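# Place the green block into the blue tray

## Task

Get the green block into the blue tray. The robot must not tip over or be left leaning, and nothing may be knocked or moved out of the work area.

## Robot and tools

Robot: a Rainbow Robotics RB-Y1. It has a wheeled base (two drive wheels plus two rear casters, no sideways motion), a leg-and-torso that folds at ankle, knee and hip, a head with head_camera, and two 7-joint arms. Each arm ends in a parallel gripper, and a wrist camera (left_wrist_camera, right_wrist_camera) sits in a case that sticks out sideways and can strike things. The base is 0.58 m wide and extends 0.10 m in front of the drive axle and 0.57 m behind it. Spinning in place sweeps a 0.58 m radius.

Frames and units: lengths are in metres and angles in radians. In the base frame the origin is on the floor midway between the drive wheels, with x forward, y to the left and z up. Result lines for chest, left_hand and right_hand use this frame. A hand point lies between the finger pads, 0.03 m short of the tips. The fingers point along the hand's -z axis and close along its x axis. base_odometry is in the odometry frame, which is the base frame as it stood at the start. It is built only from wheel rotation, so slips and bumps can make it wrong. Its heading is positive to the left, within ±3.142.

move carries one action plus optional "cameras" (list of head_camera, left_wrist_camera, right_wrist_camera or "all") and "blocking" (true or omitted: return once everything rests; false: return in about 0.5 s while the motion continues). Valid combinations are: base and/or joints, optionally with min_time_s or contact_limits; target alone or with min_time_s; or contact_limits alone. A call with no action only reports state and images.
- base: one object, a velocity command rather than a destination. x_m_s is forward speed in m/s, negative for reverse, magnitude 0.005 to 1.5 or 0. turn_rad_s is yaw rate in rad/s, positive to the left, magnitude 0.02 to 1.509 or 0. for_s is the duration, 0.1 to 5 s. Keys you omit are 0. Acceleration is about 0.4 m/s² (0.5 rad/s² when turning), so distance is roughly speed × for_s, and the robot can coast for up to about 3 s after for_s ends. Setting both values gives a curved path.
- joints: one object mapping joint names to absolute targets, not offsets. Values are rad, except left_gripper_m and right_gripper_m, which are the gap between the pads in m (0 to 0.1). Torso: torso_squat_rad 0–1.2 (lowers the chest), torso_shift_rad -0.3–0.6 (hips forward), torso_pitch_rad -0.2–1.4 (bow forward), torso_yaw_rad ±1.5 (left positive; lift both arms out at least 0.2 rad first). Combined torso limits can cut a motion short and give off_target. Arms: shoulder_pitch ±2.356 (negative swings forward and up), left_shoulder_roll 0–3.141 and right_shoulder_roll -3.141–0 (outward), shoulder_yaw ±2.094, elbow -2.617–0.01 (negative bends), forearm_roll ±3.141, wrist_pitch -1.57–1.919, hand_roll ±2.705. Head: head_pan_rad ±0.523 (left positive) and head_tilt_rad -0.35–1.57 (down positive).
- target: an absolute pose for one hand. side is "left" or "right". x, y, z give the hand point in the base frame in m (-3 to 3). quat_wxyz is four numbers in w, x, y, z order, in the same form the hand lines print. It is solved once into joint angles, so the hand follows a curve, and long moves should be broken into short steps. It is refused if an earlier move is still running.
- min_time_s: 0.1–8 s, the shortest duration for the arm, head and torso motions in this action.
- contact_limits: one object per gripper (left_gripper_m, right_gripper_m) giving a current cap in mA, 200–672.5. It persists until changed, and the default is 672.5. Lower values grip more gently.

wait takes seconds (0–10) and cameras, and it returns early once a non-blocking move has settled. stop brakes every running motion. zoom_image takes a camera and region [x0, y0, x1, y1] in image pixels from the top-left, at most 504 on each side. It only works on the latest images. head_camera is 896x504, and the wrist cameras are 644x364. finished_scene (scene 1) ends the scene irreversibly, and the block must stay in the tray afterwards. read_manual returns only licence text.

Reading results: "move" shows done or the worst status. Hand status is reached (within 10 mm and 2°), short (with the error) or refused (with the reason). joint_status words are: done; off_target (stopped away from the target, possibly still pushing); not_followed (the arm-collision check withheld it, and a "joint command not followed" line appears); time_out; contact_stop (torso only); limit_stop_at_<name> (a self-collision guard or limit); torque_fault; limit_stop_at_motor_heat. A contact_stop or time_out freezes that whole group (torso, left arm or right arm). on_its_own lists what the robot did unasked. lidar_m has 12 ranges in 30° sectors starting straight ahead and going counter-clockwise, seen at 0.23 m height, with "-" meaning nothing detected. wheel_motors_off=1 means the wheels stalled and cut out for 2 s. motor_effort is wheel effort in %, with the peak in brackets, and readings above about 30 at rest suggest pushing. Joint torques, external torques and wrist force/torque are uncalibrated hints of contact or load. A MOTOR HOT line warns of heat. A refused move or wait, or an unrequested stop, cancels the remaining move, wait and finished_scene calls in that reply.

To grasp, command a gripper gap at least 0.005 m narrower than the block. off_target or done are both normal for a closed gripper. Avoid these: fast bending or rising with arms extended or loaded, braking hard while driving, driving into furniture (the wheels keep pushing and the robot can tip), the upper body catching on table edges, arms hitting or squeezing each other (keep the shoulder rolls about 0.5 rad outward when both arms reach forward), torque faults from pushing hard, and holding stretched poses long enough to overheat. Lower the block gently rather than dropping it, and don't knock objects off the work area.

Each tool is called after "Request:" by a JSON object that holds its "method" and its "body", one argument or row to a line.

## Session

Request:
{"method": "move", "body": {

}}

Request:
{"method": "move", "body": {
  "joints": {"head_tilt_rad":0.6},
  "cameras": ["head_camera"]
}}

Scene clock: 0.00 s.
Joint torques (N m): no reading
External joint torques (N m): no reading
Wrist force (N): no reading
Wrist torque (N m): no reading
Wrist force, peak (N): no reading
base_odometry: x=+0.000 y=+0.000 heading=+0.000
lidar_m: 2.67 1.84 1.69 1.75 2.49 2.30 2.32 2.71 2.51 2.15 3.08 2.80
base_status: not commanded
joint_positions: torso_squat_rad=+0.350 torso_shift_rad=+0.000 torso_pitch_rad=+0.000 torso_yaw_rad=+0.000 left_shoulder_pitch_rad=+0.020 left_shoulder_roll_rad=+0.004 left_shoulder_yaw_rad=-0.044 left_elbow_rad=-0.246 left_forearm_roll_rad=-0.048 left_wrist_pitch_rad=-0.049 left_hand_roll_rad=-0.025 left_gripper_m=+0.099 right_shoulder_pitch_rad=+0.015 right_shoulder_roll_rad=-0.018 right_shoulder_yaw_rad=+0.001 right_elbow_rad=-0.299 right_forearm_roll_rad=-0.040 right_wrist_pitch_rad=-0.043 right_hand_roll_rad=+0.024 right_gripper_m=+0.101 head_pan_rad=+0.000 head_tilt_rad=+0.400
joint_status: not commanded
wheel_motors_off: 0
motor_effort: left_wheel=+1 right_wheel=+1
chest: x=-0.2280 y=-0.0006 z=+1.2475 quat_wxyz=(+1.000, +0.000, +0.000, +0.000) (m; base frame)
left_hand: x=-0.1119 y=+0.2171 z=+0.5728 quat_wxyz=(+0.989, +0.003, -0.138, -0.055) (m; base frame)
right_hand: x=-0.0842 y=-0.2347 z=+0.5785 quat_wxyz=(+0.986, -0.008, -0.163, -0.009) (m; base frame)
pictures: head_camera, left_wrist_camera, right_wrist_camera

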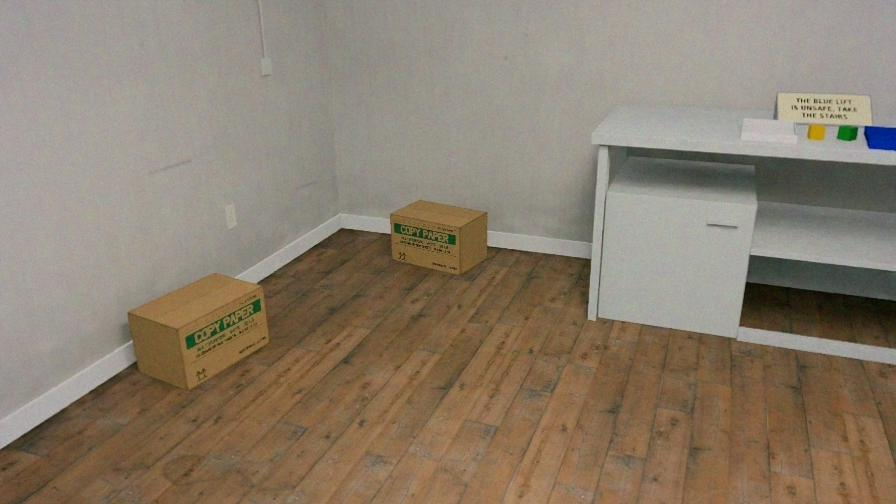

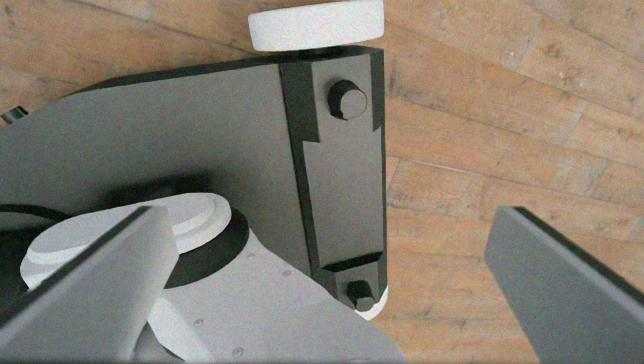

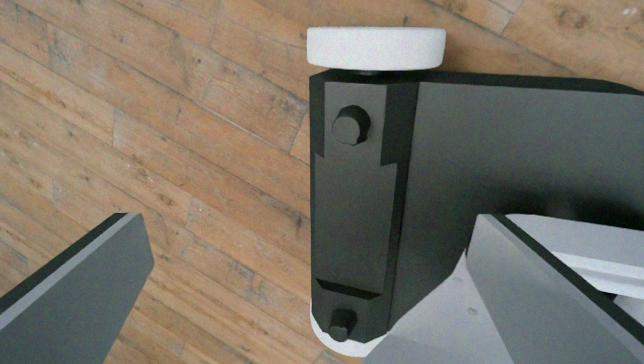

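Scene clock: 0.73 s.
Joint torques (N m): left_arm=[-2.32 -0.35 0.77 -1.34 -0.15 -0.65 0.14] | right_arm=[-2.33 -0.19 -0.6 -1.76 0.07 -0.62 0.23]
External joint torques (N m): left_arm=[-0.02 -0.46 0.76 -0.04 -0.16 -0.04 0.16] | right_arm=[0.51 0.77 -0.53 0.01 0.01 0.05 0.21]
Wrist force (N): left_arm=[-0.5 1.7 -7.9] | right_arm=[-2.1 -0.4 -6.8]
Wrist torque (N m): left_arm=[-0.37 0.07 0.05] | right_arm=[0.19 0.10 -0.18]
Wrist force, peak (N): left_arm=[-1.1 2.2 -8.2] | right_arm=[-2.1 -0.5 -6.9]
move: done
base_odometry: x=+0.000 y=+0.000 heading=+0.000
lidar_m: 2.68 1.85 1.69 1.77 2.48 2.29 2.33 2.72 2.52 2.17 3.09 2.81
base_status: not commanded
joint_positions: torso_squat_rad=+0.350 torso_shift_rad=+0.000 torso_pitch_rad=+0.000 torso_yaw_rad=+0.000 left_shoulder_pitch_rad=+0.020 left_shoulder_roll_rad=+0.004 left_shoulder_yaw_rad=-0.044 left_elbow_rad=-0.246 left_forearm_roll_rad=-0.048 left_wrist_pitch_rad=-0.049 left_hand_roll_rad=-0.025 left_gripper_m=+0.099 right_shoulder_pitch_rad=+0.015 right_shoulder_roll_rad=-0.018 right_shoulder_yaw_rad=+0.001 right_elbow_rad=-0.299 right_forearm_roll_rad=-0.040 right_wrist_pitch_rad=-0.043 right_hand_roll_rad=+0.024 right_gripper_m=+0.101 head_pan_rad=+0.000 head_tilt_rad=+0.600
joint_status: all done
wheel_motors_off: 0
motor_effort: left_wheel=+1(1) right_wheel=+1(2)
chest: x=-0.2280 y=-0.0006 z=+1.2475 quat_wxyz=(+1.000, +0.000, +0.000, +0.000) (m; base frame)
left_hand: x=-0.1119 y=+0.2171 z=+0.5728 quat_wxyz=(+0.989, +0.003, -0.138, -0.055) (m; base frame)
right_hand: x=-0.0842 y=-0.2347 z=+0.5785 quat_wxyz=(+0.986, -0.008, -0.163, -0.009) (m; base frame)
pictures: head_camera

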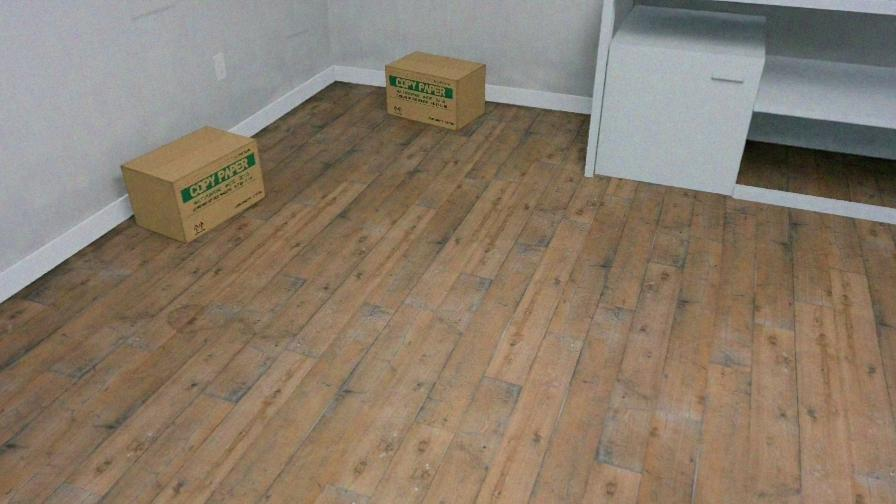

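Request:
{"method": "move", "body": {
  "base": {"turn_rad_s":-0.62,"for_s":1.0},
  "joints": {"head_tilt_rad":0.4},
  "cameras": ["head_camera"]
}}

Scene clock: 3.97 s.
Joint torques (N m): left_arm=[-2.17 -0.76 0.7 -1.44 -0.22 -0.72 -0.01] | right_arm=[-2.3 -0.08 -0.28 -1.7 -0.06 -0.83 0.32]
External joint torques (N m): left_arm=[0.12 -0.87 0.68 -0.14 -0.23 -0.1 0] | right_arm=[0.54 0.88 -0.21 0.08 -0.13 -0.16 0.3]
Wrist force (N): left_arm=[-0.7 2.1 -7.8] | right_arm=[-1.9 -0.4 -6.8]
Wrist torque (N m): left_arm=[-0.42 0.06 0.04] | right_arm=[0.20 0.12 -0.19]
Wrist force, peak (N): left_arm=[-0.9 1.9 -8.2] | right_arm=[-2.3 -0.4 -7.0]
move: done
base_odometry: x=+0.000 y=+0.000 heading=-0.500
lidar_m: 2.81 2.62 1.83 1.71 1.77 2.45 2.29 2.34 2.69 2.36 2.15 3.10
base_status: done (sent for 1 of 1 s)
joint_positions: torso_squat_rad=+0.350 torso_shift_rad=+0.000 torso_pitch_rad=+0.000 torso_yaw_rad=+0.000 left_shoulder_pitch_rad=+0.020 left_shoulder_roll_rad=+0.004 left_shoulder_yaw_rad=-0.044 left_elbow_rad=-0.246 left_forearm_roll_rad=-0.048 left_wrist_pitch_rad=-0.049 left_hand_roll_rad=-0.025 left_gripper_m=+0.099 right_shoulder_pitch_rad=+0.015 right_shoulder_roll_rad=-0.018 right_shoulder_yaw_rad=+0.001 right_elbow_rad=-0.299 right_forearm_roll_rad=-0.040 right_wrist_pitch_rad=-0.043 right_hand_roll_rad=+0.024 right_gripper_m=+0.101 head_pan_rad=+0.000 head_tilt_rad=+0.400
joint_status: all done
wheel_motors_off: 0
motor_effort: left_wheel=+4(25) right_wheel=+1(19)
chest: x=-0.2280 y=-0.0006 z=+1.2475 quat_wxyz=(+1.000, +0.000, +0.000, +0.000) (m; base frame)
left_hand: x=-0.1119 y=+0.2171 z=+0.5728 quat_wxyz=(+0.989, +0.003, -0.138, -0.055) (m; base frame)
right_hand: x=-0.0842 y=-0.2347 z=+0.5785 quat_wxyz=(+0.986, -0.008, -0.163, -0.009) (m; base frame)
pictures: head_camera

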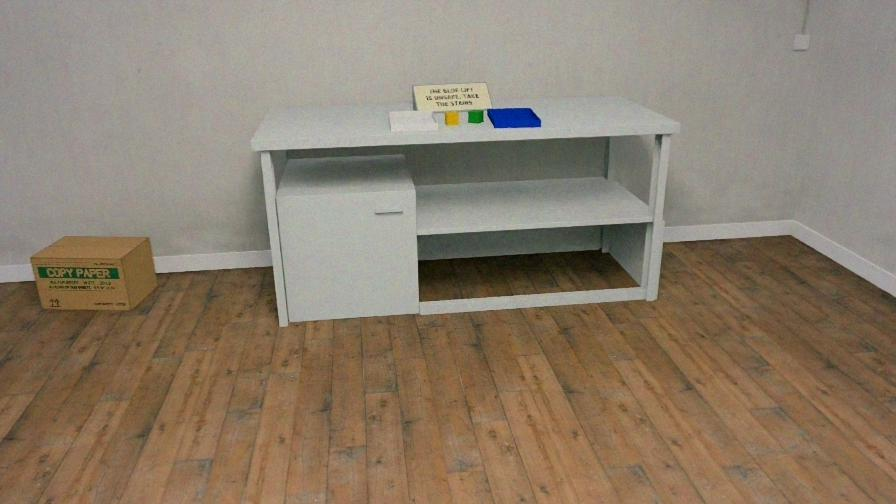

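Request:
{"method": "move", "body": {
  "base": {"turn_rad_s":-0.1,"for_s":0.4}
}}

Request:
{"method": "move", "body": {
  "base": {"x_m_s":0.6,"for_s":2.9},
  "joints": {"head_tilt_rad":0.6,"right_shoulder_roll_rad":-0.5,"right_elbow_rad":-1.2}
}}

Request:
{"method": "move", "body": {
  "base": {"turn_rad_s":0.25,"for_s":0.7},
  "cameras": ["head_camera"]
}}

Scene clock: 5.53 s.
Joint torques (N m): left_arm=[-2.43 -0.66 0.79 -1.43 -0.17 -0.74 0.16] | right_arm=[-2.03 0.07 -0.48 -1.71 0 -0.69 0.27]
External joint torques (N m): left_arm=[-0.14 -0.77 0.78 -0.13 -0.17 -0.12 0.17] | right_arm=[0.81 1.03 -0.41 0.06 -0.07 -0.03 0.26]
Wrist force (N): left_arm=[-0.7 1.5 -7.8] | right_arm=[-2.1 -0.6 -6.6]
Wrist torque (N m): left_arm=[-0.34 0.06 0.08] | right_arm=[0.23 0.11 -0.19]
Wrist force, peak (N): left_arm=[-0.9 1.9 -8.2] | right_arm=[-2.0 -0.5 -7.0]
move: done
base_odometry: x=+0.000 y=+0.000 heading=-0.539
lidar_m: 2.82 2.83 1.84 1.70 1.77 2.48 2.29 2.33 2.74 2.52 2.16 3.08
base_status: done (sent for 0.4 of 0.4 s)
joint_positions: torso_squat_rad=+0.350 torso_shift_rad=+0.000 torso_pitch_rad=+0.000 torso_yaw_rad=+0.000 left_shoulder_pitch_rad=+0.020 left_shoulder_roll_rad=+0.004 left_shoulder_yaw_rad=-0.044 left_elbow_rad=-0.246 left_forearm_roll_rad=-0.048 left_wrist_pitch_rad=-0.049 left_hand_roll_rad=-0.025 left_gripper_m=+0.099 right_shoulder_pitch_rad=+0.015 right_shoulder_roll_rad=-0.018 right_shoulder_yaw_rad=+0.001 right_elbow_rad=-0.299 right_forearm_roll_rad=-0.040 right_wrist_pitch_rad=-0.043 right_hand_roll_rad=+0.024 right_gripper_m=+0.101 head_pan_rad=+0.000 head_tilt_rad=+0.400
joint_status: not commanded
wheel_motors_off: 0
motor_effort: left_wheel=+5(23) right_wheel=+1(14)
chest: x=-0.2280 y=-0.0006 z=+1.2475 quat_wxyz=(+1.000, +0.000, +0.000, +0.000) (m; base frame)
left_hand: x=-0.1119 y=+0.2171 z=+0.5728 quat_wxyz=(+0.989, +0.003, -0.138, -0.055) (m; base frame)
right_hand: x=-0.0842 y=-0.2347 z=+0.5785 quat_wxyz=(+0.986, -0.008, -0.163, -0.009) (m; base frame)
pictures: none

Scene clock: 10.17 s.
Joint torques (N m): left_arm=[-1.76 -0.5 0.83 -1.12 -0.16 -0.68 0.07] | right_arm=[-8.78 -9.32 -5.25 -7.47 0 -1.71 0.32]
External joint torques (N m): left_arm=[0.53 -0.62 0.82 0.18 -0.17 -0.06 0.08] | right_arm=[0.83 2.06 -0.14 0.41 -0.14 -0.08 0.28]
Wrist force (N): left_arm=[-0.9 2.1 -8.1] | right_arm=[-4.9 2.2 -2.7]
Wrist torque (N m): left_arm=[-0.45 0.02 0.05] | right_arm=[0.05 -0.04 -0.24]
Wrist force, peak (N): left_arm=[-0.4 1.7 -8.5] | right_arm=[-5.3 0.5 -5.9]
move: done
base_odometry: x=+1.493 y=-0.894 heading=-0.540
lidar_m: 1.09 1.09 1.91 1.91 2.14 2.51 4.03 3.81 2.09 2.27 2.28 1.51
base_status: done (sent for 2.9 of 2.9 s)
joint_positions: torso_squat_rad=+0.350 torso_shift_rad=+0.000 torso_pitch_rad=+0.000 torso_yaw_rad=+0.000 left_shoulder_pitch_rad=+0.020 left_shoulder_roll_rad=+0.004 left_shoulder_yaw_rad=-0.044 left_elbow_rad=-0.246 left_forearm_roll_rad=-0.048 left_wrist_pitch_rad=-0.049 left_hand_roll_rad=-0.025 left_gripper_m=+0.099 right_shoulder_pitch_rad=+0.015 right_shoulder_roll_rad=-0.500 right_shoulder_yaw_rad=+0.001 right_elbow_rad=-1.200 right_forearm_roll_rad=-0.040 right_wrist_pitch_rad=-0.043 right_hand_roll_rad=+0.024 right_gripper_m=+0.101 head_pan_rad=+0.000 head_tilt_rad=+0.600
joint_status: all done
wheel_motors_off: 0
motor_effort: left_wheel=-3(33) right_wheel=+4(32)
chest: x=-0.2280 y=-0.0006 z=+1.2475 quat_wxyz=(+1.000, +0.000, +0.000, +0.000) (m; base frame)
left_hand: x=-0.1118 y=+0.2171 z=+0.5729 quat_wxyz=(+0.989, +0.003, -0.138, -0.055) (m; base frame)
right_hand: x=+0.2419 y=-0.4491 z=+0.9067 quat_wxyz=(+0.793, -0.197, -0.560, +0.137) (m; base frame)
pictures: none

Scene clock: 11.67 s.
Joint torques (N m): left_arm=[-1.8 -0.45 0.88 -1.19 -0.16 -0.72 0.12] | right_arm=[-8.76 -9.43 -4.74 -7.46 0.04 -1.53 0.27]
External joint torques (N m): left_arm=[0.49 -0.57 0.87 0.11 -0.17 -0.1 0.13] | right_arm=[0.86 1.94 0.37 0.42 -0.1 0.1 0.23]
Wrist force (N): left_arm=[-0.8 2.0 -7.7] | right_arm=[-4.9 2.2 -2.8]
Wrist torque (N m): left_arm=[-0.42 0.04 0.05] | right_arm=[0.05 -0.03 -0.24]
Wrist force, peak (N): left_arm=[-1.0 1.7 -8.4] | right_arm=[-5.0 2.5 -3.0]
move: done
base_odometry: x=+1.493 y=-0.894 heading=-0.365
lidar_m: 1.09 1.14 2.00 1.90 2.15 2.93 4.02 3.14 2.10 2.27 1.51 1.65
base_status: done (sent for 0.7 of 0.7 s)
joint_positions: torso_squat_rad=+0.350 torso_shift_rad=+0.000 torso_pitch_rad=+0.000 torso_yaw_rad=+0.000 left_shoulder_pitch_rad=+0.020 left_shoulder_roll_rad=+0.004 left_shoulder_yaw_rad=-0.044 left_elbow_rad=-0.246 left_forearm_roll_rad=-0.048 left_wrist_pitch_rad=-0.049 left_hand_roll_rad=-0.025 left_gripper_m=+0.099 right_shoulder_pitch_rad=+0.015 right_shoulder_roll_rad=-0.500 right_shoulder_yaw_rad=+0.001 right_elbow_rad=-1.200 right_forearm_roll_rad=-0.040 right_wrist_pitch_rad=-0.043 right_hand_roll_rad=+0.024 right_gripper_m=+0.101 head_pan_rad=+0.000 head_tilt_rad=+0.600
joint_status: not commanded
wheel_motors_off: 0
motor_effort: left_wheel=-5(25) right_wheel=-1(22)
chest: x=-0.2280 y=-0.0007 z=+1.2475 quat_wxyz=(+1.000, +0.000, +0.000, +0.000) (m; base frame)
left_hand: x=-0.1118 y=+0.2171 z=+0.5729 quat_wxyz=(+0.989, +0.003, -0.138, -0.055) (m; base frame)
right_hand: x=+0.2419 y=-0.4491 z=+0.9067 quat_wxyz=(+0.793, -0.197, -0.560, +0.137) (m; base frame)
pictures: head_camera

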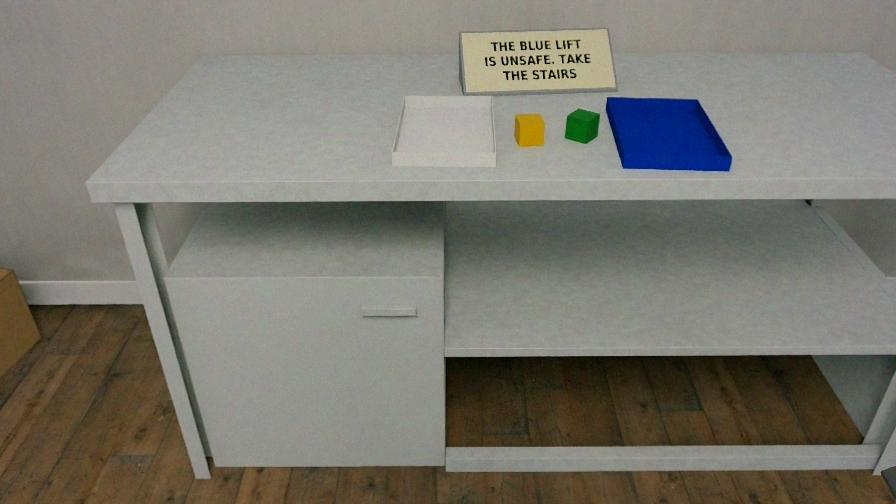

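Request:
{"method": "move", "body": {
  "base": {"x_m_s":0.39,"for_s":2.0},
  "joints": {"right_elbow_rad":-2.2,"head_tilt_rad":0.6}
}}

Request:
{"method": "move", "body": {
  "joints": {"torso_pitch_rad":0.5,"torso_shift_rad":0.2,"head_tilt_rad":0.4},
  "cameras": ["head_camera"]
}}

Request:
{"method": "zoom_image", "body": {
  "camera": "head_camera",
  "region": [448, 100, 896, 500]
}}

Scene clock: 15.53 s.
Joint torques (N m): left_arm=[-1.59 -0.64 0.88 -1.26 -0.11 -0.74 0.02] | right_arm=[-8.91 -5.16 -4.79 -7.63 0.09 -1.22 0.24]
External joint torques (N m): left_arm=[0.7 -0.76 0.87 0.04 -0.12 -0.12 0.04] | right_arm=[0.67 1.53 0.24 0.24 -0.02 0.12 0.21]
Wrist force (N): left_arm=[-1.0 1.6 -8.0] | right_arm=[-3.8 2.1 2.6]
Wrist torque (N m): left_arm=[-0.37 0.03 0.07] | right_arm=[0.01 0.02 -0.24]
Wrist force, peak (N): left_arm=[-0.3 1.9 -8.3] | right_arm=[-6.0 2.3 -2.4]
move: done
base_odometry: x=+2.221 y=-1.172 heading=-0.365
lidar_m: 0.31 0.33 0.47 1.89 1.99 3.02 4.80 2.62 2.36 1.15 1.18 0.99
base_status: done (sent for 2 of 2 s)
joint_positions: torso_squat_rad=+0.350 torso_shift_rad=+0.000 torso_pitch_rad=+0.000 torso_yaw_rad=+0.000 left_shoulder_pitch_rad=+0.020 left_shoulder_roll_rad=+0.004 left_shoulder_yaw_rad=-0.044 left_elbow_rad=-0.246 left_forearm_roll_rad=-0.048 left_wrist_pitch_rad=-0.049 left_hand_roll_rad=-0.025 left_gripper_m=+0.099 right_shoulder_pitch_rad=+0.015 right_shoulder_roll_rad=-0.500 right_shoulder_yaw_rad=+0.001 right_elbow_rad=-2.200 right_forearm_roll_rad=-0.040 right_wrist_pitch_rad=-0.043 right_hand_roll_rad=+0.024 right_gripper_m=+0.101 head_pan_rad=+0.000 head_tilt_rad=+0.600
joint_status: all done
wheel_motors_off: 0
motor_effort: left_wheel=+2(28) right_wheel=-4(27)
chest: x=-0.2280 y=-0.0006 z=+1.2475 quat_wxyz=(+1.000, +0.000, +0.000, +0.000) (m; base frame)
left_hand: x=-0.1118 y=+0.2171 z=+0.5728 quat_wxyz=(+0.989, +0.003, -0.138, -0.055) (m; base frame)
right_hand: x=+0.2086 y=-0.2261 z=+1.3154 quat_wxyz=(+0.429, -0.101, -0.871, +0.218) (m; base frame)
pictures: none

Scene clock: 18.03 s.
Joint torques (N m): left_arm=[10.55 -0.38 0.7 3.61 -0.22 0.36 0.19] | right_arm=[-1.44 -4.69 -4.69 -8.98 0.05 -1.8 0.33]
External joint torques (N m): left_arm=[0.13 -0.57 0.69 -0.14 -0.21 0.05 0.18] | right_arm=[0.7 1.15 -0.08 0.28 -0.12 -0.05 0.29]
Wrist force (N): left_arm=[2.2 2.3 -7.7] | right_arm=[-5.1 1.9 0.0]
Wrist torque (N m): left_arm=[-0.47 0.21 0.07] | right_arm=[0.04 -0.01 -0.24]
Wrist force, peak (N): left_arm=[2.6 2.1 -8.2] | right_arm=[-5.7 1.8 -0.3]
move: done
base_odometry: x=+2.221 y=-1.172 heading=-0.365
lidar_m: 0.30 0.32 0.46 1.89 1.99 3.02 4.79 2.63 2.38 1.14 1.15 1.00
base_status: not commanded
joint_positions: torso_squat_rad=+0.350 torso_shift_rad=+0.200 torso_pitch_rad=+0.500 torso_yaw_rad=+0.000 left_shoulder_pitch_rad=+0.020 left_shoulder_roll_rad=+0.004 left_shoulder_yaw_rad=-0.044 left_elbow_rad=-0.246 left_forearm_roll_rad=-0.048 left_wrist_pitch_rad=-0.049 left_hand_roll_rad=-0.025 left_gripper_m=+0.099 right_shoulder_pitch_rad=+0.015 right_shoulder_roll_rad=-0.500 right_shoulder_yaw_rad=+0.001 right_elbow_rad=-2.200 right_forearm_roll_rad=-0.040 right_wrist_pitch_rad=-0.043 right_hand_roll_rad=+0.024 right_gripper_m=+0.101 head_pan_rad=+0.000 head_tilt_rad=+0.400
joint_status: all done
wheel_motors_off: 0
motor_effort: left_wheel=+3(4) right_wheel=-4(5)
chest: x=+0.0510 y=-0.0006 z=+1.1965 quat_wxyz=(+0.969, +0.000, +0.247, +0.000) (m; base frame)
left_hand: x=-0.1707 y=+0.2172 z=+0.5488 quat_wxyz=(+0.992, -0.011, +0.111, -0.054) (m; base frame)
right_hand: x=+0.4668 y=-0.2259 z=+1.0468 quat_wxyz=(+0.631, -0.043, -0.737, +0.236) (m; base frame)
pictures: head_camera

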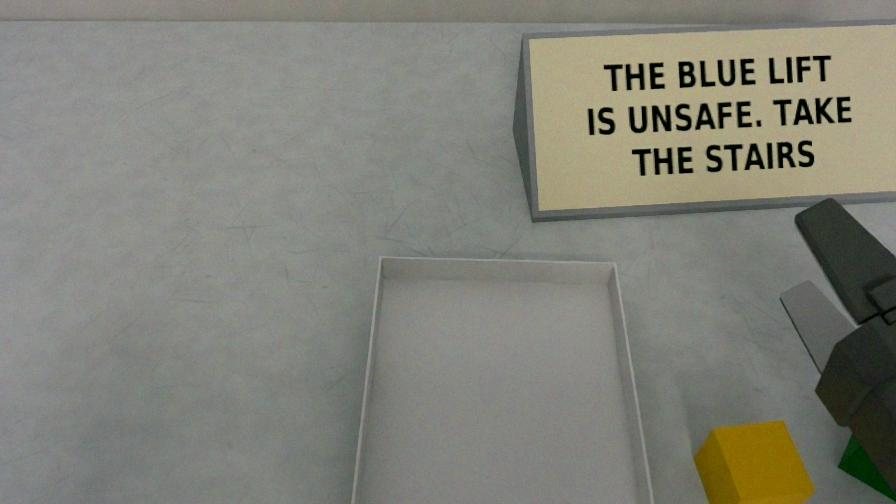

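Scaled by 1.125 from the camera's 896x504 image, which has a finer 1280x720 frame.

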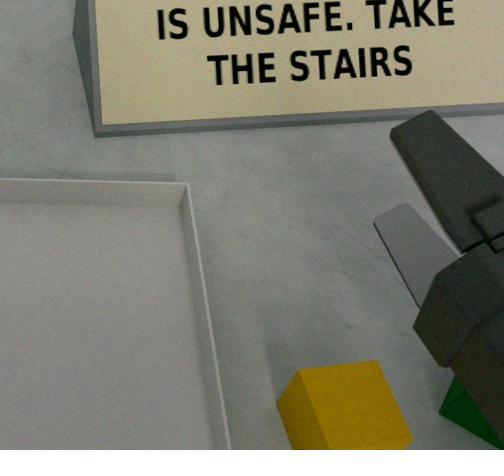

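Request:
{"method": "move", "body": {
  "target": {"side":"right","x":0.49,"y":-0.34,"z":1.02,"quat_wxyz":[1,0,0,0]}
}}

Request:
{"method": "move", "body": {
  "joints": {"head_tilt_rad":0.65,"head_pan_rad":-0.4},
  "cameras": ["head_camera","right_wrist_camera"]
}}

Scene clock: 19.80 s.
Joint torques (N m): left_arm=[11.18 -0.33 0.8 3.61 -0.21 0.25 0.17] | right_arm=[-13.28 -12.02 -7.72 -2.51 0.46 -0.4 0.55]
External joint torques (N m): left_arm=[0.77 -0.52 0.78 -0.14 -0.2 -0.07 0.16] | right_arm=[1.93 2.84 1.34 0.3 0.23 -0.36 0.55]
Wrist force (N): left_arm=[2.0 2.5 -7.9] | right_arm=[-0.3 0.2 -7.3]
Wrist torque (N m): left_arm=[-0.47 0.18 0.07] | right_arm=[0.12 0.22 -0.13]
Wrist force, peak (N): left_arm=[2.4 2.3 -8.4] | right_arm=[44.7 -9.8 4.6]
move: done
base_odometry: x=+2.221 y=-1.172 heading=-0.365
lidar_m: 0.30 0.32 0.46 1.89 1.97 3.03 4.81 2.61 2.37 1.15 1.17 1.00
base_status: not commanded
joint_positions: torso_squat_rad=+0.350 torso_shift_rad=+0.200 torso_pitch_rad=+0.500 torso_yaw_rad=+0.000 left_shoulder_pitch_rad=+0.020 left_shoulder_roll_rad=+0.004 left_shoulder_yaw_rad=-0.044 left_elbow_rad=-0.246 left_forearm_roll_rad=-0.048 left_wrist_pitch_rad=-0.049 left_hand_roll_rad=-0.025 left_gripper_m=+0.099 right_shoulder_pitch_rad=-1.099 right_shoulder_roll_rad=-1.207 right_shoulder_yaw_rad=+0.299 right_elbow_rad=-1.592 right_forearm_roll_rad=-1.262 right_wrist_pitch_rad=+1.833 right_hand_roll_rad=-0.490 right_gripper_m=+0.101 head_pan_rad=+0.000 head_tilt_rad=+0.400
joint_status: all done
wheel_motors_off: 0
motor_effort: left_wheel=+1(4) right_wheel=-4(8)
chest: x=+0.0510 y=-0.0006 z=+1.1965 quat_wxyz=(+0.969, +0.000, +0.247, +0.000) (m; base frame)
left_hand: x=-0.1706 y=+0.2171 z=+0.5488 quat_wxyz=(+0.992, -0.011, +0.111, -0.054) (m; base frame)
right_hand: x=+0.4896 y=-0.3396 z=+1.0207 quat_wxyz=(+1.000, +0.000, -0.003, +0.000) (m; base frame)
right_hand_status: reached (checked arc, planned for 1.2 s): 1 mm and 0.3 deg off.
pictures: none

Scene clock: 20.73 s.
Joint torques (N m): left_arm=[11.08 -0.51 0.85 3.56 -0.25 0.31 0.08] | right_arm=[-13.46 -12.43 -7.81 -2.49 0.4 -0.42 0.76]
External joint torques (N m): left_arm=[0.67 -0.7 0.84 -0.18 -0.23 -0.01 0.07] | right_arm=[1.75 2.44 1.25 0.33 0.17 -0.38 0.76]
Wrist force (N): left_arm=[1.9 1.8 -8.1] | right_arm=[-0.3 0.2 -7.2]
Wrist torque (N m): left_arm=[-0.38 0.17 0.05] | right_arm=[0.12 0.22 -0.13]
Wrist force, peak (N): left_arm=[2.2 2.4 -8.1] | right_arm=[-0.4 0.0 -7.5]
move: done
base_odometry: x=+2.221 y=-1.172 heading=-0.365
lidar_m: 0.30 0.33 0.46 1.89 1.99 3.02 4.81 2.63 2.37 1.17 1.15 1.00
base_status: not commanded
joint_positions: torso_squat_rad=+0.350 torso_shift_rad=+0.200 torso_pitch_rad=+0.500 torso_yaw_rad=+0.000 left_shoulder_pitch_rad=+0.020 left_shoulder_roll_rad=+0.004 left_shoulder_yaw_rad=-0.044 left_elbow_rad=-0.246 left_forearm_roll_rad=-0.048 left_wrist_pitch_rad=-0.049 left_hand_roll_rad=-0.025 left_gripper_m=+0.099 right_shoulder_pitch_rad=-1.099 right_shoulder_roll_rad=-1.207 right_shoulder_yaw_rad=+0.299 right_elbow_rad=-1.592 right_forearm_roll_rad=-1.262 right_wrist_pitch_rad=+1.833 right_hand_roll_rad=-0.490 right_gripper_m=+0.101 head_pan_rad=-0.400 head_tilt_rad=+0.650
joint_status: all done
wheel_motors_off: 0
motor_effort: left_wheel=+1(2) right_wheel=-4(5)
chest: x=+0.0510 y=-0.0006 z=+1.1965 quat_wxyz=(+0.969, +0.000, +0.247, +0.000) (m; base frame)
left_hand: x=-0.1706 y=+0.2171 z=+0.5488 quat_wxyz=(+0.992, -0.011, +0.111, -0.054) (m; base frame)
right_hand: x=+0.4896 y=-0.3396 z=+1.0207 quat_wxyz=(+1.000, +0.000, -0.003, +0.000) (m; base frame)
pictures: head_camera, right_wrist_camera

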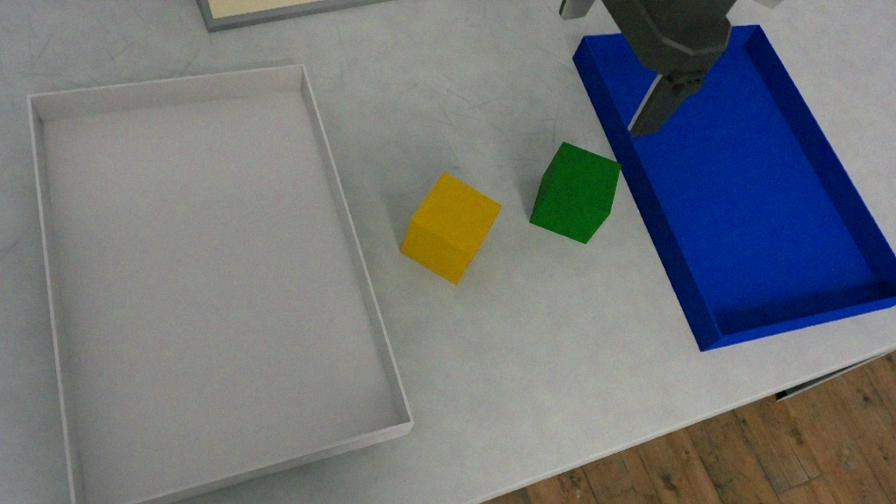

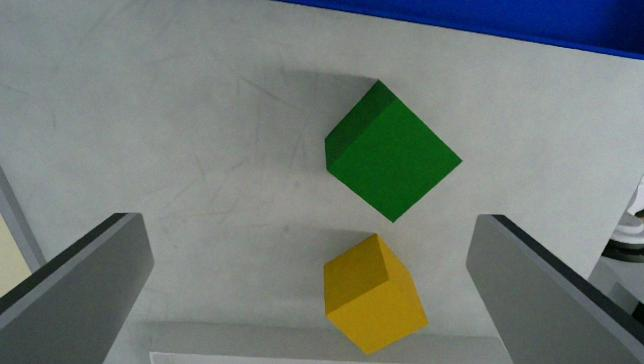

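Request:
{"method": "move", "body": {
  "joints": {"right_gripper_m":0.085}
}}

Request:
{"method": "move", "body": {
  "target": {"side":"right","x":0.447,"y":-0.318,"z":0.97,"quat_wxyz":[0.94,0,0,-0.342]},
  "cameras": ["head_camera","right_wrist_camera"]
}}

Scene clock: 22.60 s.
Joint torques (N m): left_arm=[10.89 -0.48 0.94 3.5 -0.21 0.29 0.16] | right_arm=[-13.71 -12.32 -8.23 -2.38 0.41 -0.44 0.52]
External joint torques (N m): left_arm=[0.47 -0.68 0.93 -0.24 -0.2 -0.03 0.15] | right_arm=[1.5 2.55 0.83 0.43 0.18 -0.4 0.52]
Wrist force (N): left_arm=[2.3 2.4 -7.3] | right_arm=[-0.5 0.0 -7.3]
Wrist torque (N m): left_arm=[-0.47 0.23 0.03] | right_arm=[0.12 0.19 -0.14]
Wrist force, peak (N): left_arm=[2.0 2.1 -8.4] | right_arm=[-0.3 0.1 -7.5]
move: done
base_odometry: x=+2.221 y=-1.172 heading=-0.365
lidar_m: 0.31 0.32 0.46 1.88 1.95 3.03 4.80 2.64 2.39 1.17 1.17 1.00
base_status: not commanded
joint_positions: torso_squat_rad=+0.350 torso_shift_rad=+0.200 torso_pitch_rad=+0.500 torso_yaw_rad=+0.000 left_shoulder_pitch_rad=+0.020 left_shoulder_roll_rad=+0.004 left_shoulder_yaw_rad=-0.044 left_elbow_rad=-0.246 left_forearm_roll_rad=-0.048 left_wrist_pitch_rad=-0.049 left_hand_roll_rad=-0.025 left_gripper_m=+0.099 right_shoulder_pitch_rad=-1.099 right_shoulder_roll_rad=-1.207 right_shoulder_yaw_rad=+0.299 right_elbow_rad=-1.592 right_forearm_roll_rad=-1.262 right_wrist_pitch_rad=+1.833 right_hand_roll_rad=-0.490 right_gripper_m=+0.085 head_pan_rad=-0.400 head_tilt_rad=+0.650
joint_status: all done
wheel_motors_off: 0
motor_effort: left_wheel=+1(2) right_wheel=-5(5)
chest: x=+0.0510 y=-0.0006 z=+1.1965 quat_wxyz=(+0.969, +0.000, +0.247, +0.000) (m; base frame)
left_hand: x=-0.1706 y=+0.2171 z=+0.5488 quat_wxyz=(+0.992, -0.011, +0.111, -0.054) (m; base frame)
right_hand: x=+0.4896 y=-0.3396 z=+1.0207 quat_wxyz=(+1.000, +0.000, -0.003, +0.000) (m; base frame)
pictures: none

Scene clock: 23.73 s.
Joint torques (N m): left_arm=[11.11 -0.51 0.54 3.52 -0.16 0.3 0.13] | right_arm=[-12.24 -12.48 -11.6 -3.71 0.3 -0.3 0.81]
External joint torques (N m): left_arm=[0.69 -0.71 0.53 -0.22 -0.15 -0.01 0.12] | right_arm=[0.78 1.77 -2.59 -0.39 0.1 -0.3 0.81]
Wrist force (N): left_arm=[2.0 2.0 -8.1] | right_arm=[-0.2 -0.1 -7.3]
Wrist torque (N m): left_arm=[-0.39 0.22 0.03] | right_arm=[0.16 0.25 -0.14]
Wrist force, peak (N): left_arm=[2.2 2.2 -8.2] | right_arm=[-0.8 -0.4 -8.0]
move: done
base_odometry: x=+2.221 y=-1.172 heading=-0.365
lidar_m: 0.30 0.32 0.47 1.88 1.97 3.02 4.79 2.62 2.37 1.14 1.18 0.99
base_status: not commanded
joint_positions: torso_squat_rad=+0.350 torso_shift_rad=+0.200 torso_pitch_rad=+0.500 torso_yaw_rad=+0.000 left_shoulder_pitch_rad=+0.020 left_shoulder_roll_rad=+0.004 left_shoulder_yaw_rad=-0.044 left_elbow_rad=-0.246 left_forearm_roll_rad=-0.048 left_wrist_pitch_rad=-0.049 left_hand_roll_rad=-0.025 left_gripper_m=+0.099 right_shoulder_pitch_rad=-0.868 right_shoulder_roll_rad=-1.156 right_shoulder_yaw_rad=+0.232 right_elbow_rad=-1.816 right_forearm_roll_rad=-1.188 right_wrist_pitch_rad=+1.782 right_hand_roll_rad=-1.305 right_gripper_m=+0.085 head_pan_rad=-0.400 head_tilt_rad=+0.650
joint_status: all done
wheel_motors_off: 0
motor_effort: left_wheel=+2(2) right_wheel=-4(5)
chest: x=+0.0510 y=-0.0006 z=+1.1965 quat_wxyz=(+0.969, +0.000, +0.247, +0.000) (m; base frame)
left_hand: x=-0.1706 y=+0.2172 z=+0.5488 quat_wxyz=(+0.992, -0.011, +0.111, -0.054) (m; base frame)
right_hand: x=+0.4469 y=-0.3180 z=+0.9699 quat_wxyz=(+0.940, +0.000, +0.000, -0.342) (m; base frame)
right_hand_status: reached (checked arc, planned for 0.8 s): 0 mm and 0.1 deg off.
pictures: head_camera, right_wrist_camera

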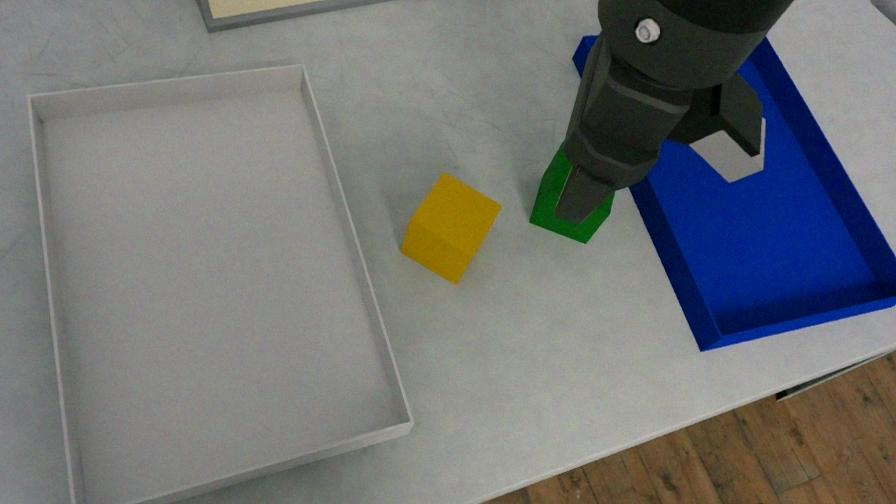

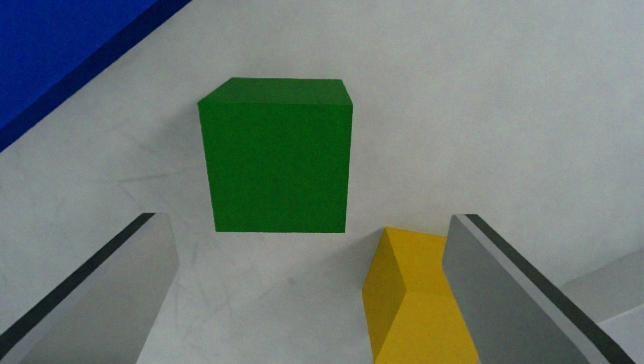

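Request:
{"method": "move", "body": {
  "target": {"side":"right","x":0.456,"y":-0.332,"z":0.93,"quat_wxyz":[0.94,0,0,-0.342]},
  "cameras": ["right_wrist_camera"]
}}

Scene clock: 24.90 s.
Joint torques (N m): left_arm=[10.73 -0.22 0.76 3.41 -0.12 0.29 0.12] | right_arm=[-12.09 -12.84 -8.86 -3.67 0.29 -0.05 0.14]
External joint torques (N m): left_arm=[0.31 -0.41 0.74 -0.34 -0.11 -0.02 0.11] | right_arm=[1 1.75 0.03 0.1 0.08 -0.04 0.14]
Wrist force (N): left_arm=[2.3 2.1 -7.8] | right_arm=[-0.3 -0.2 -7.4]
Wrist torque (N m): left_arm=[-0.41 0.23 0.05] | right_arm=[0.18 0.20 -0.23]
Wrist force, peak (N): left_arm=[2.4 2.1 -8.3] | right_arm=[-0.4 -0.1 -8.3]
move: done
base_odometry: x=+2.221 y=-1.172 heading=-0.365
lidar_m: 0.30 0.33 0.47 1.89 1.97 3.03 4.80 2.61 2.35 1.15 1.15 1.00
base_status: not commanded
joint_positions: torso_squat_rad=+0.350 torso_shift_rad=+0.200 torso_pitch_rad=+0.500 torso_yaw_rad=+0.000 left_shoulder_pitch_rad=+0.020 left_shoulder_roll_rad=+0.004 left_shoulder_yaw_rad=-0.044 left_elbow_rad=-0.246 left_forearm_roll_rad=-0.048 left_wrist_pitch_rad=-0.049 left_hand_roll_rad=-0.025 left_gripper_m=+0.099 right_shoulder_pitch_rad=-0.838 right_shoulder_roll_rad=-1.114 right_shoulder_yaw_rad=+0.271 right_elbow_rad=-1.705 right_forearm_roll_rad=-1.116 right_wrist_pitch_rad=+1.686 right_hand_roll_rad=-1.213 right_gripper_m=+0.085 head_pan_rad=-0.400 head_tilt_rad=+0.650
joint_status: all done
wheel_motors_off: 0
motor_effort: left_wheel=+2(3) right_wheel=-2(4)
chest: x=+0.0510 y=-0.0006 z=+1.1965 quat_wxyz=(+0.969, +0.000, +0.247, +0.000) (m; base frame)
left_hand: x=-0.1706 y=+0.2172 z=+0.5488 quat_wxyz=(+0.992, -0.011, +0.111, -0.054) (m; base frame)
right_hand: x=+0.4558 y=-0.3319 z=+0.9301 quat_wxyz=(+0.940, +0.000, +0.000, -0.342) (m; base frame)
right_hand_status: reached (checked arc, planned for 0.4 s): 0 mm and 0.0 deg off.
pictures: right_wrist_camera

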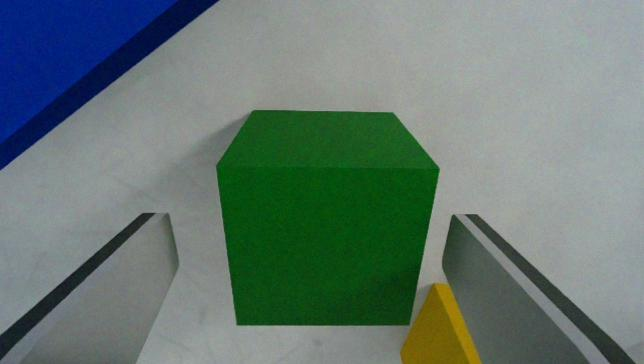

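Request:
{"method": "move", "body": {
  "target": {"side":"right","x":0.456,"y":-0.331,"z":0.892,"quat_wxyz":[0.94,0,0,-0.342]}
}}

Request:
{"method": "move", "body": {
  "joints": {"right_gripper_m":0.03},
  "cameras": ["right_wrist_camera"]
}}

Request:
{"method": "move", "body": {
  "target": {"side":"right","x":0.456,"y":-0.335,"z":0.98,"quat_wxyz":[0.94,0,0,-0.342]}
}}

Request:
{"method": "move", "body": {
  "target": {"side":"right","x":0.42,"y":-0.485,"z":0.98,"quat_wxyz":[0.94,0,0,-0.342]},
  "cameras": ["head_camera","right_wrist_camera"]
}}

Scene clock: 26.30 s.
Joint torques (N m): left_arm=[10.87 -0.84 0.59 3.44 -0.13 0.28 0.16] | right_arm=[-1.11 -6.85 0.01 0.72 2.03 -1.28 0.35]
External joint torques (N m): left_arm=[0.49 -1.01 0.58 -0.29 -0.12 -0.04 0.15] | right_arm=[11.98 7.48 8.65 4.86 1.81 -1.27 0.35]
Wrist force (N): left_arm=[2.0 2.2 -8.9] | right_arm=[-2.1 0.2 34.9]
Wrist torque (N m): left_arm=[-0.43 0.19 0.05] | right_arm=[-0.17 2.23 -0.22]
Wrist force, peak (N): left_arm=[2.0 2.2 -8.9] | right_arm=[-6.1 -2.9 50.1]
move: done
base_odometry: x=+2.221 y=-1.172 heading=-0.365
lidar_m: 0.31 0.33 0.47 1.90 1.99 3.03 4.81 2.62 2.37 1.14 1.16 1.00
base_status: not commanded
joint_positions: torso_squat_rad=+0.350 torso_shift_rad=+0.199 torso_pitch_rad=+0.499 torso_yaw_rad=+0.000 left_shoulder_pitch_rad=+0.020 left_shoulder_roll_rad=+0.004 left_shoulder_yaw_rad=-0.044 left_elbow_rad=-0.246 left_forearm_roll_rad=-0.048 left_wrist_pitch_rad=-0.049 left_hand_roll_rad=-0.025 left_gripper_m=+0.099 right_shoulder_pitch_rad=-0.817 right_shoulder_roll_rad=-1.061 right_shoulder_yaw_rad=+0.314 right_elbow_rad=-1.640 right_forearm_roll_rad=-1.050 right_wrist_pitch_rad=+1.606 right_hand_roll_rad=-1.180 right_gripper_m=+0.085 head_pan_rad=-0.400 head_tilt_rad=+0.650
joint_status: all done
wheel_motors_off: 0
motor_effort: left_wheel=+3(8) right_wheel=-1(6)
chest: x=+0.0502 y=-0.0003 z=+1.1967 quat_wxyz=(+0.969, +0.000, +0.247, +0.000) (m; base frame)
left_hand: x=-0.1705 y=+0.2171 z=+0.5486 quat_wxyz=(+0.992, -0.011, +0.111, -0.054) (m; base frame)
right_hand: x=+0.4571 y=-0.3307 z=+0.8950 quat_wxyz=(+0.940, +0.001, -0.003, -0.342) (m; base frame)
right_hand_status: reached (checked arc, planned for 0.3 s): 3 mm and 0.4 deg off.
pictures: none

Scene clock: 27.43 s.
Joint torques (N m): left_arm=[10.91 -0.51 0.66 3.51 -0.21 0.26 0.05] | right_arm=[-1.76 -8.67 -0.87 1.55 3.39 -1.77 0.52]
External joint torques (N m): left_arm=[0.53 -0.68 0.65 -0.22 -0.2 -0.05 0.04] | right_arm=[11.33 5.66 7.77 5.69 3.17 -1.76 0.52]
Wrist force (N): left_arm=[2.5 1.9 -8.1] | right_arm=[-8.9 0.4 34.5]
Wrist torque (N m): left_arm=[-0.39 0.23 0.04] | right_arm=[-0.19 1.70 -0.26]
Wrist force, peak (N): left_arm=[2.3 2.6 -8.2] | right_arm=[-11.0 -0.2 37.5]
move: off_target
base_odometry: x=+2.221 y=-1.172 heading=-0.365
lidar_m: 0.30 0.32 0.48 1.88 1.97 3.01 4.81 2.62 2.37 1.14 1.16 1.00
base_status: not commanded
joint_positions: torso_squat_rad=+0.350 torso_shift_rad=+0.199 torso_pitch_rad=+0.499 torso_yaw_rad=+0.000 left_shoulder_pitch_rad=+0.020 left_shoulder_roll_rad=+0.004 left_shoulder_yaw_rad=-0.044 left_elbow_rad=-0.246 left_forearm_roll_rad=-0.048 left_wrist_pitch_rad=-0.049 left_hand_roll_rad=-0.025 left_gripper_m=+0.099 right_shoulder_pitch_rad=-0.817 right_shoulder_roll_rad=-1.060 right_shoulder_yaw_rad=+0.314 right_elbow_rad=-1.640 right_forearm_roll_rad=-1.051 right_wrist_pitch_rad=+1.606 right_hand_roll_rad=-1.180 right_gripper_m=+0.050 head_pan_rad=-0.400 head_tilt_rad=+0.650
joint_status: right_gripper_m off_target (ended at +0.050, target +0.030)
wheel_motors_off: 0
motor_effort: left_wheel=+3(3) right_wheel=-1(2)
chest: x=+0.0502 y=-0.0003 z=+1.1967 quat_wxyz=(+0.969, +0.000, +0.247, +0.000) (m; base frame)
left_hand: x=-0.1705 y=+0.2171 z=+0.5486 quat_wxyz=(+0.992, -0.011, +0.111, -0.054) (m; base frame)
right_hand: x=+0.4569 y=-0.3305 z=+0.8949 quat_wxyz=(+0.940, +0.001, -0.003, -0.342) (m; base frame)
pictures: right_wrist_camera

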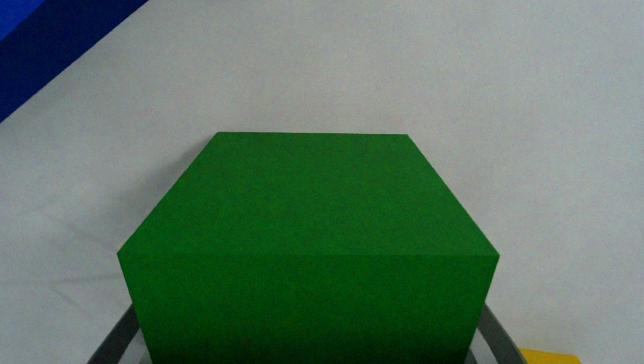

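Scene clock: 28.50 s.
Joint torques (N m): left_arm=[10.8 -0.42 0.67 3.62 -0.09 0.3 0.11] | right_arm=[-12.17 -12.48 -9.5 -2.89 0.32 -0.18 0.36]
External joint torques (N m): left_arm=[0.38 -0.61 0.65 -0.12 -0.07 -0.02 0.1] | right_arm=[1.1 2.42 -0.44 0.32 0.12 -0.19 0.36]
Wrist force (N): left_arm=[1.7 2.3 -7.8] | right_arm=[-0.2 -1.0 -8.1]
Wrist torque (N m): left_arm=[-0.45 0.16 0.04] | right_arm=[0.24 0.24 -0.15]
Wrist force, peak (N): left_arm=[2.5 2.4 -8.3] | right_arm=[-9.1 -0.1 35.0]
move: done
base_odometry: x=+2.221 y=-1.172 heading=-0.365
lidar_m: 0.31 0.32 0.47 1.89 1.98 3.02 4.80 2.61 2.38 1.15 1.18 0.99
base_status: not commanded
joint_positions: torso_squat_rad=+0.350 torso_shift_rad=+0.200 torso_pitch_rad=+0.500 torso_yaw_rad=+0.000 left_shoulder_pitch_rad=+0.020 left_shoulder_roll_rad=+0.004 left_shoulder_yaw_rad=-0.044 left_elbow_rad=-0.246 left_forearm_roll_rad=-0.048 left_wrist_pitch_rad=-0.049 left_hand_roll_rad=-0.025 left_gripper_m=+0.099 right_shoulder_pitch_rad=-0.889 right_shoulder_roll_rad=-1.176 right_shoulder_yaw_rad=+0.212 right_elbow_rad=-1.749 right_forearm_roll_rad=-1.205 right_wrist_pitch_rad=+1.788 right_hand_roll_rad=-1.239 right_gripper_m=+0.050 head_pan_rad=-0.400 head_tilt_rad=+0.650
joint_status: all done
wheel_motors_off: 0
motor_effort: left_wheel=+1(6) right_wheel=-3(6)
chest: x=+0.0510 y=-0.0006 z=+1.1965 quat_wxyz=(+0.969, +0.000, +0.247, +0.000) (m; base frame)
left_hand: x=-0.1706 y=+0.2171 z=+0.5488 quat_wxyz=(+0.992, -0.011, +0.111, -0.054) (m; base frame)
right_hand: x=+0.4565 y=-0.3352 z=+0.9790 quat_wxyz=(+0.940, +0.000, +0.001, -0.342) (m; base frame)
right_hand_status: reached (checked arc, planned for 0.4 s): 1 mm and 0.1 deg off.
pictures: none

Scene clock: 29.80 s.
Joint torques (N m): left_arm=[10.98 -0.38 0.79 3.46 -0.15 0.33 0.12] | right_arm=[-8.96 -17.62 -10.97 -2.14 0.15 -0.24 -0.05]
External joint torques (N m): left_arm=[0.57 -0.58 0.78 -0.29 -0.14 0.01 0.11] | right_arm=[-0.04 2.12 -1.42 -0.29 -0.08 -0.22 -0.05]
Wrist force (N): left_arm=[2.3 2.1 -8.0] | right_arm=[-0.7 -1.0 -7.6]
Wrist torque (N m): left_arm=[-0.43 0.21 0.06] | right_arm=[0.23 0.14 -0.19]
Wrist force, peak (N): left_arm=[2.5 2.0 -8.5] | right_arm=[-0.7 -1.8 -9.0]
move: done
base_odometry: x=+2.221 y=-1.172 heading=-0.365
lidar_m: 0.31 0.33 0.46 1.89 1.98 3.01 4.80 2.63 2.36 1.17 1.17 1.00
base_status: not commanded
joint_positions: torso_squat_rad=+0.350 torso_shift_rad=+0.200 torso_pitch_rad=+0.500 torso_yaw_rad=+0.000 left_shoulder_pitch_rad=+0.020 left_shoulder_roll_rad=+0.004 left_shoulder_yaw_rad=-0.044 left_elbow_rad=-0.246 left_forearm_roll_rad=-0.048 left_wrist_pitch_rad=-0.049 left_hand_roll_rad=-0.025 left_gripper_m=+0.099 right_shoulder_pitch_rad=-0.494 right_shoulder_roll_rad=-1.397 right_shoulder_yaw_rad=-0.076 right_elbow_rad=-1.530 right_forearm_roll_rad=-1.351 right_wrist_pitch_rad=+1.606 right_hand_roll_rad=-0.805 right_gripper_m=+0.050 head_pan_rad=-0.400 head_tilt_rad=+0.650
joint_status: all done
wheel_motors_off: 0
motor_effort: left_wheel=+2(2) right_wheel=-1(3)
chest: x=+0.0510 y=-0.0006 z=+1.1965 quat_wxyz=(+0.969, +0.000, +0.247, +0.000) (m; base frame)
left_hand: x=-0.1706 y=+0.2171 z=+0.5488 quat_wxyz=(+0.992, -0.011, +0.111, -0.054) (m; base frame)
right_hand: x=+0.4199 y=-0.4851 z=+0.9798 quat_wxyz=(+0.940, +0.000, +0.000, -0.342) (m; base frame)
right_hand_status: reached (checked arc, planned for 0.7 s): 0 mm and 0.0 deg off.
pictures: head_camera, right_wrist_camera

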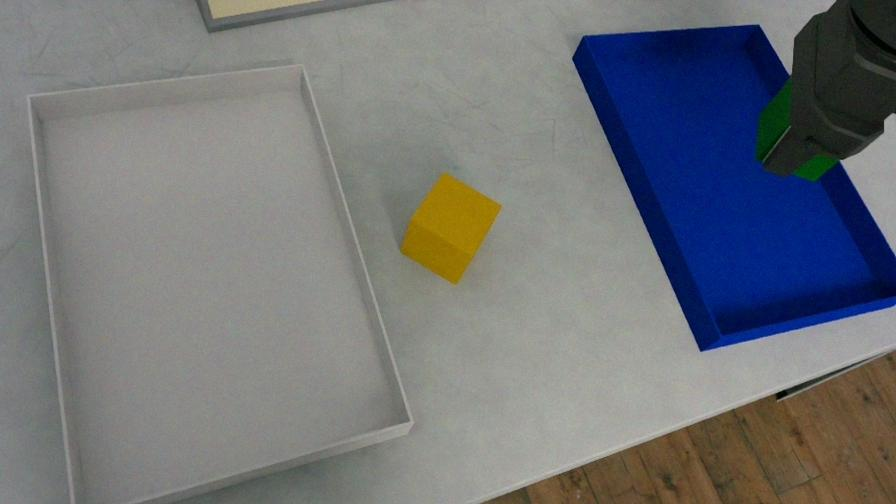

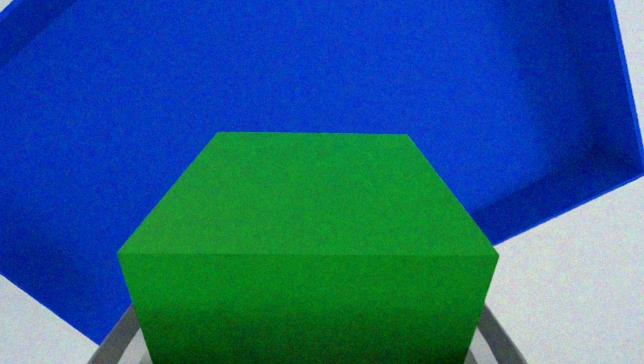

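Request:
{"method": "move", "body": {
  "target": {"side":"right","x":0.42,"y":-0.48,"z":0.92,"quat_wxyz":[0.94,0,0,-0.342]}
}}

Request:
{"method": "move", "body": {
  "target": {"side":"right","x":0.42,"y":-0.48,"z":0.9,"quat_wxyz":[0.94,0,0,-0.342]},
  "min_time_s": 0.8,
  "cameras": ["head_camera","right_wrist_camera"]
}}

Scene clock: 30.83 s.
Joint torques (N m): left_arm=[10.98 -0.26 0.9 3.55 -0.15 0.32 0.18] | right_arm=[-9.64 -18.31 -9.92 -2.05 0.15 -0.07 0.55]
External joint torques (N m): left_arm=[0.56 -0.46 0.89 -0.2 -0.13 0 0.17] | right_arm=[-0.64 1.04 -0.72 0.46 -0.08 -0.05 0.55]
Wrist force (N): left_arm=[2.1 2.3 -7.8] | right_arm=[-0.4 -0.9 -7.8]
Wrist torque (N m): left_arm=[-0.42 0.19 0.06] | right_arm=[0.22 0.18 -0.19]
Wrist force, peak (N): left_arm=[2.4 2.2 -8.5] | right_arm=[-1.0 -1.3 -9.4]
move: done
base_odometry: x=+2.221 y=-1.172 heading=-0.365
lidar_m: 0.31 0.32 0.47 1.90 1.98 3.03 4.81 2.61 2.37 1.14 1.16 1.01
base_status: not commanded
joint_positions: torso_squat_rad=+0.350 torso_shift_rad=+0.200 torso_pitch_rad=+0.500 torso_yaw_rad=+0.000 left_shoulder_pitch_rad=+0.020 left_shoulder_roll_rad=+0.004 left_shoulder_yaw_rad=-0.044 left_elbow_rad=-0.246 left_forearm_roll_rad=-0.048 left_wrist_pitch_rad=-0.049 left_hand_roll_rad=-0.025 left_gripper_m=+0.099 right_shoulder_pitch_rad=-0.512 right_shoulder_roll_rad=-1.290 right_shoulder_yaw_rad=+0.024 right_elbow_rad=-1.481 right_forearm_roll_rad=-1.249 right_wrist_pitch_rad=+1.504 right_hand_roll_rad=-0.788 right_gripper_m=+0.050 head_pan_rad=-0.400 head_tilt_rad=+0.650
joint_status: all done
wheel_motors_off: 0
motor_effort: left_wheel=+2(2) right_wheel=-1(2)
chest: x=+0.0511 y=-0.0006 z=+1.1965 quat_wxyz=(+0.969, +0.000, +0.247, +0.000) (m; base frame)
left_hand: x=-0.1706 y=+0.2172 z=+0.5488 quat_wxyz=(+0.992, -0.011, +0.111, -0.054) (m; base frame)
right_hand: x=+0.4193 y=-0.4795 z=+0.9201 quat_wxyz=(+0.940, +0.000, -0.001, -0.342) (m; base frame)
right_hand_status: reached (checked arc, planned for 0.4 s): 1 mm and 0.1 deg off.
pictures: none

Scene clock: 31.97 s.
Joint torques (N m): left_arm=[10.73 -0.42 0.69 3.33 -0.15 0.32 0.1] | right_arm=[-9.88 -16.85 -8.67 -2.15 0.35 -0.32 0.6]
External joint torques (N m): left_arm=[0.31 -0.62 0.68 -0.42 -0.14 0 0.09] | right_arm=[-0.78 2.44 0.3 0.57 0.12 -0.3 0.6]
Wrist force (N): left_arm=[2.1 2.4 -7.8] | right_arm=[-0.3 -1.0 -7.9]
Wrist torque (N m): left_arm=[-0.47 0.19 0.07] | right_arm=[0.24 0.21 -0.23]
Wrist force, peak (N): left_arm=[2.2 2.1 -8.4] | right_arm=[-0.3 -0.9 -8.1]
move: done
base_odometry: x=+2.221 y=-1.172 heading=-0.365
lidar_m: 0.30 0.32 0.45 1.91 1.98 3.02 4.80 2.62 2.38 1.12 1.19 0.98
base_status: not commanded
joint_positions: torso_squat_rad=+0.350 torso_shift_rad=+0.200 torso_pitch_rad=+0.500 torso_yaw_rad=+0.000 left_shoulder_pitch_rad=+0.020 left_shoulder_roll_rad=+0.004 left_shoulder_yaw_rad=-0.044 left_elbow_rad=-0.246 left_forearm_roll_rad=-0.048 left_wrist_pitch_rad=-0.049 left_hand_roll_rad=-0.025 left_gripper_m=+0.099 right_shoulder_pitch_rad=-0.530 right_shoulder_roll_rad=-1.252 right_shoulder_yaw_rad=+0.060 right_elbow_rad=-1.437 right_forearm_roll_rad=-1.216 right_wrist_pitch_rad=+1.471 right_hand_roll_rad=-0.768 right_gripper_m=+0.050 head_pan_rad=-0.400 head_tilt_rad=+0.650
joint_status: all done
wheel_motors_off: 0
motor_effort: left_wheel=+2(2) right_wheel=-1(2)
chest: x=+0.0510 y=-0.0006 z=+1.1965 quat_wxyz=(+0.969, +0.000, +0.247, +0.000) (m; base frame)
left_hand: x=-0.1706 y=+0.2172 z=+0.5488 quat_wxyz=(+0.992, -0.011, +0.111, -0.054) (m; base frame)
right_hand: x=+0.4198 y=-0.4800 z=+0.9000 quat_wxyz=(+0.940, +0.000, +0.000, -0.342) (m; base frame)
right_hand_status: reached (checked arc, planned for 0.8 s): 0 mm and 0.0 deg off.
pictures: head_camera, right_wrist_camera

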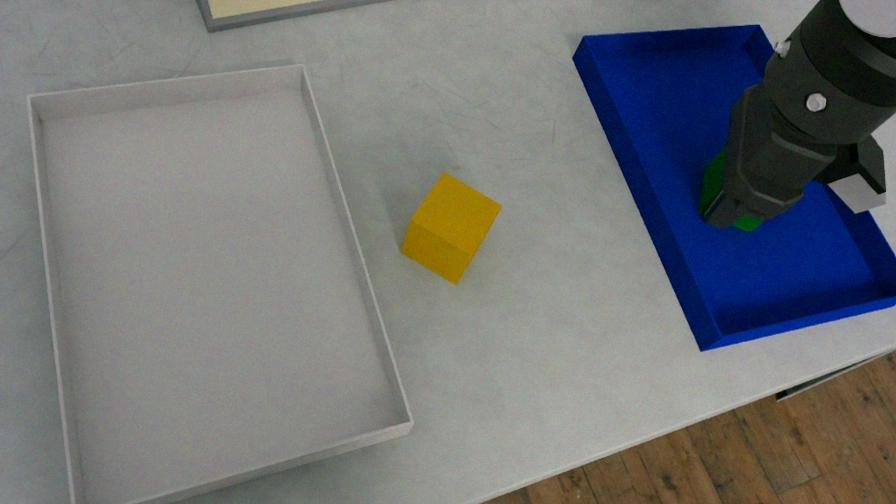

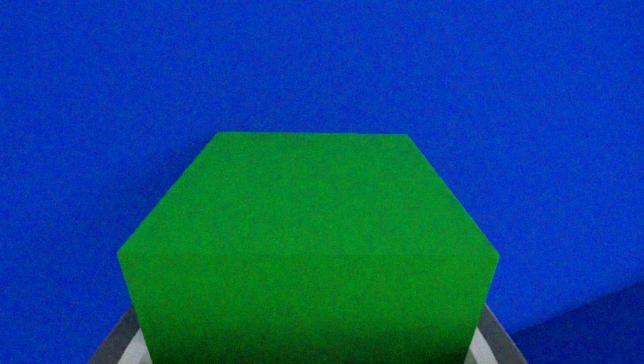

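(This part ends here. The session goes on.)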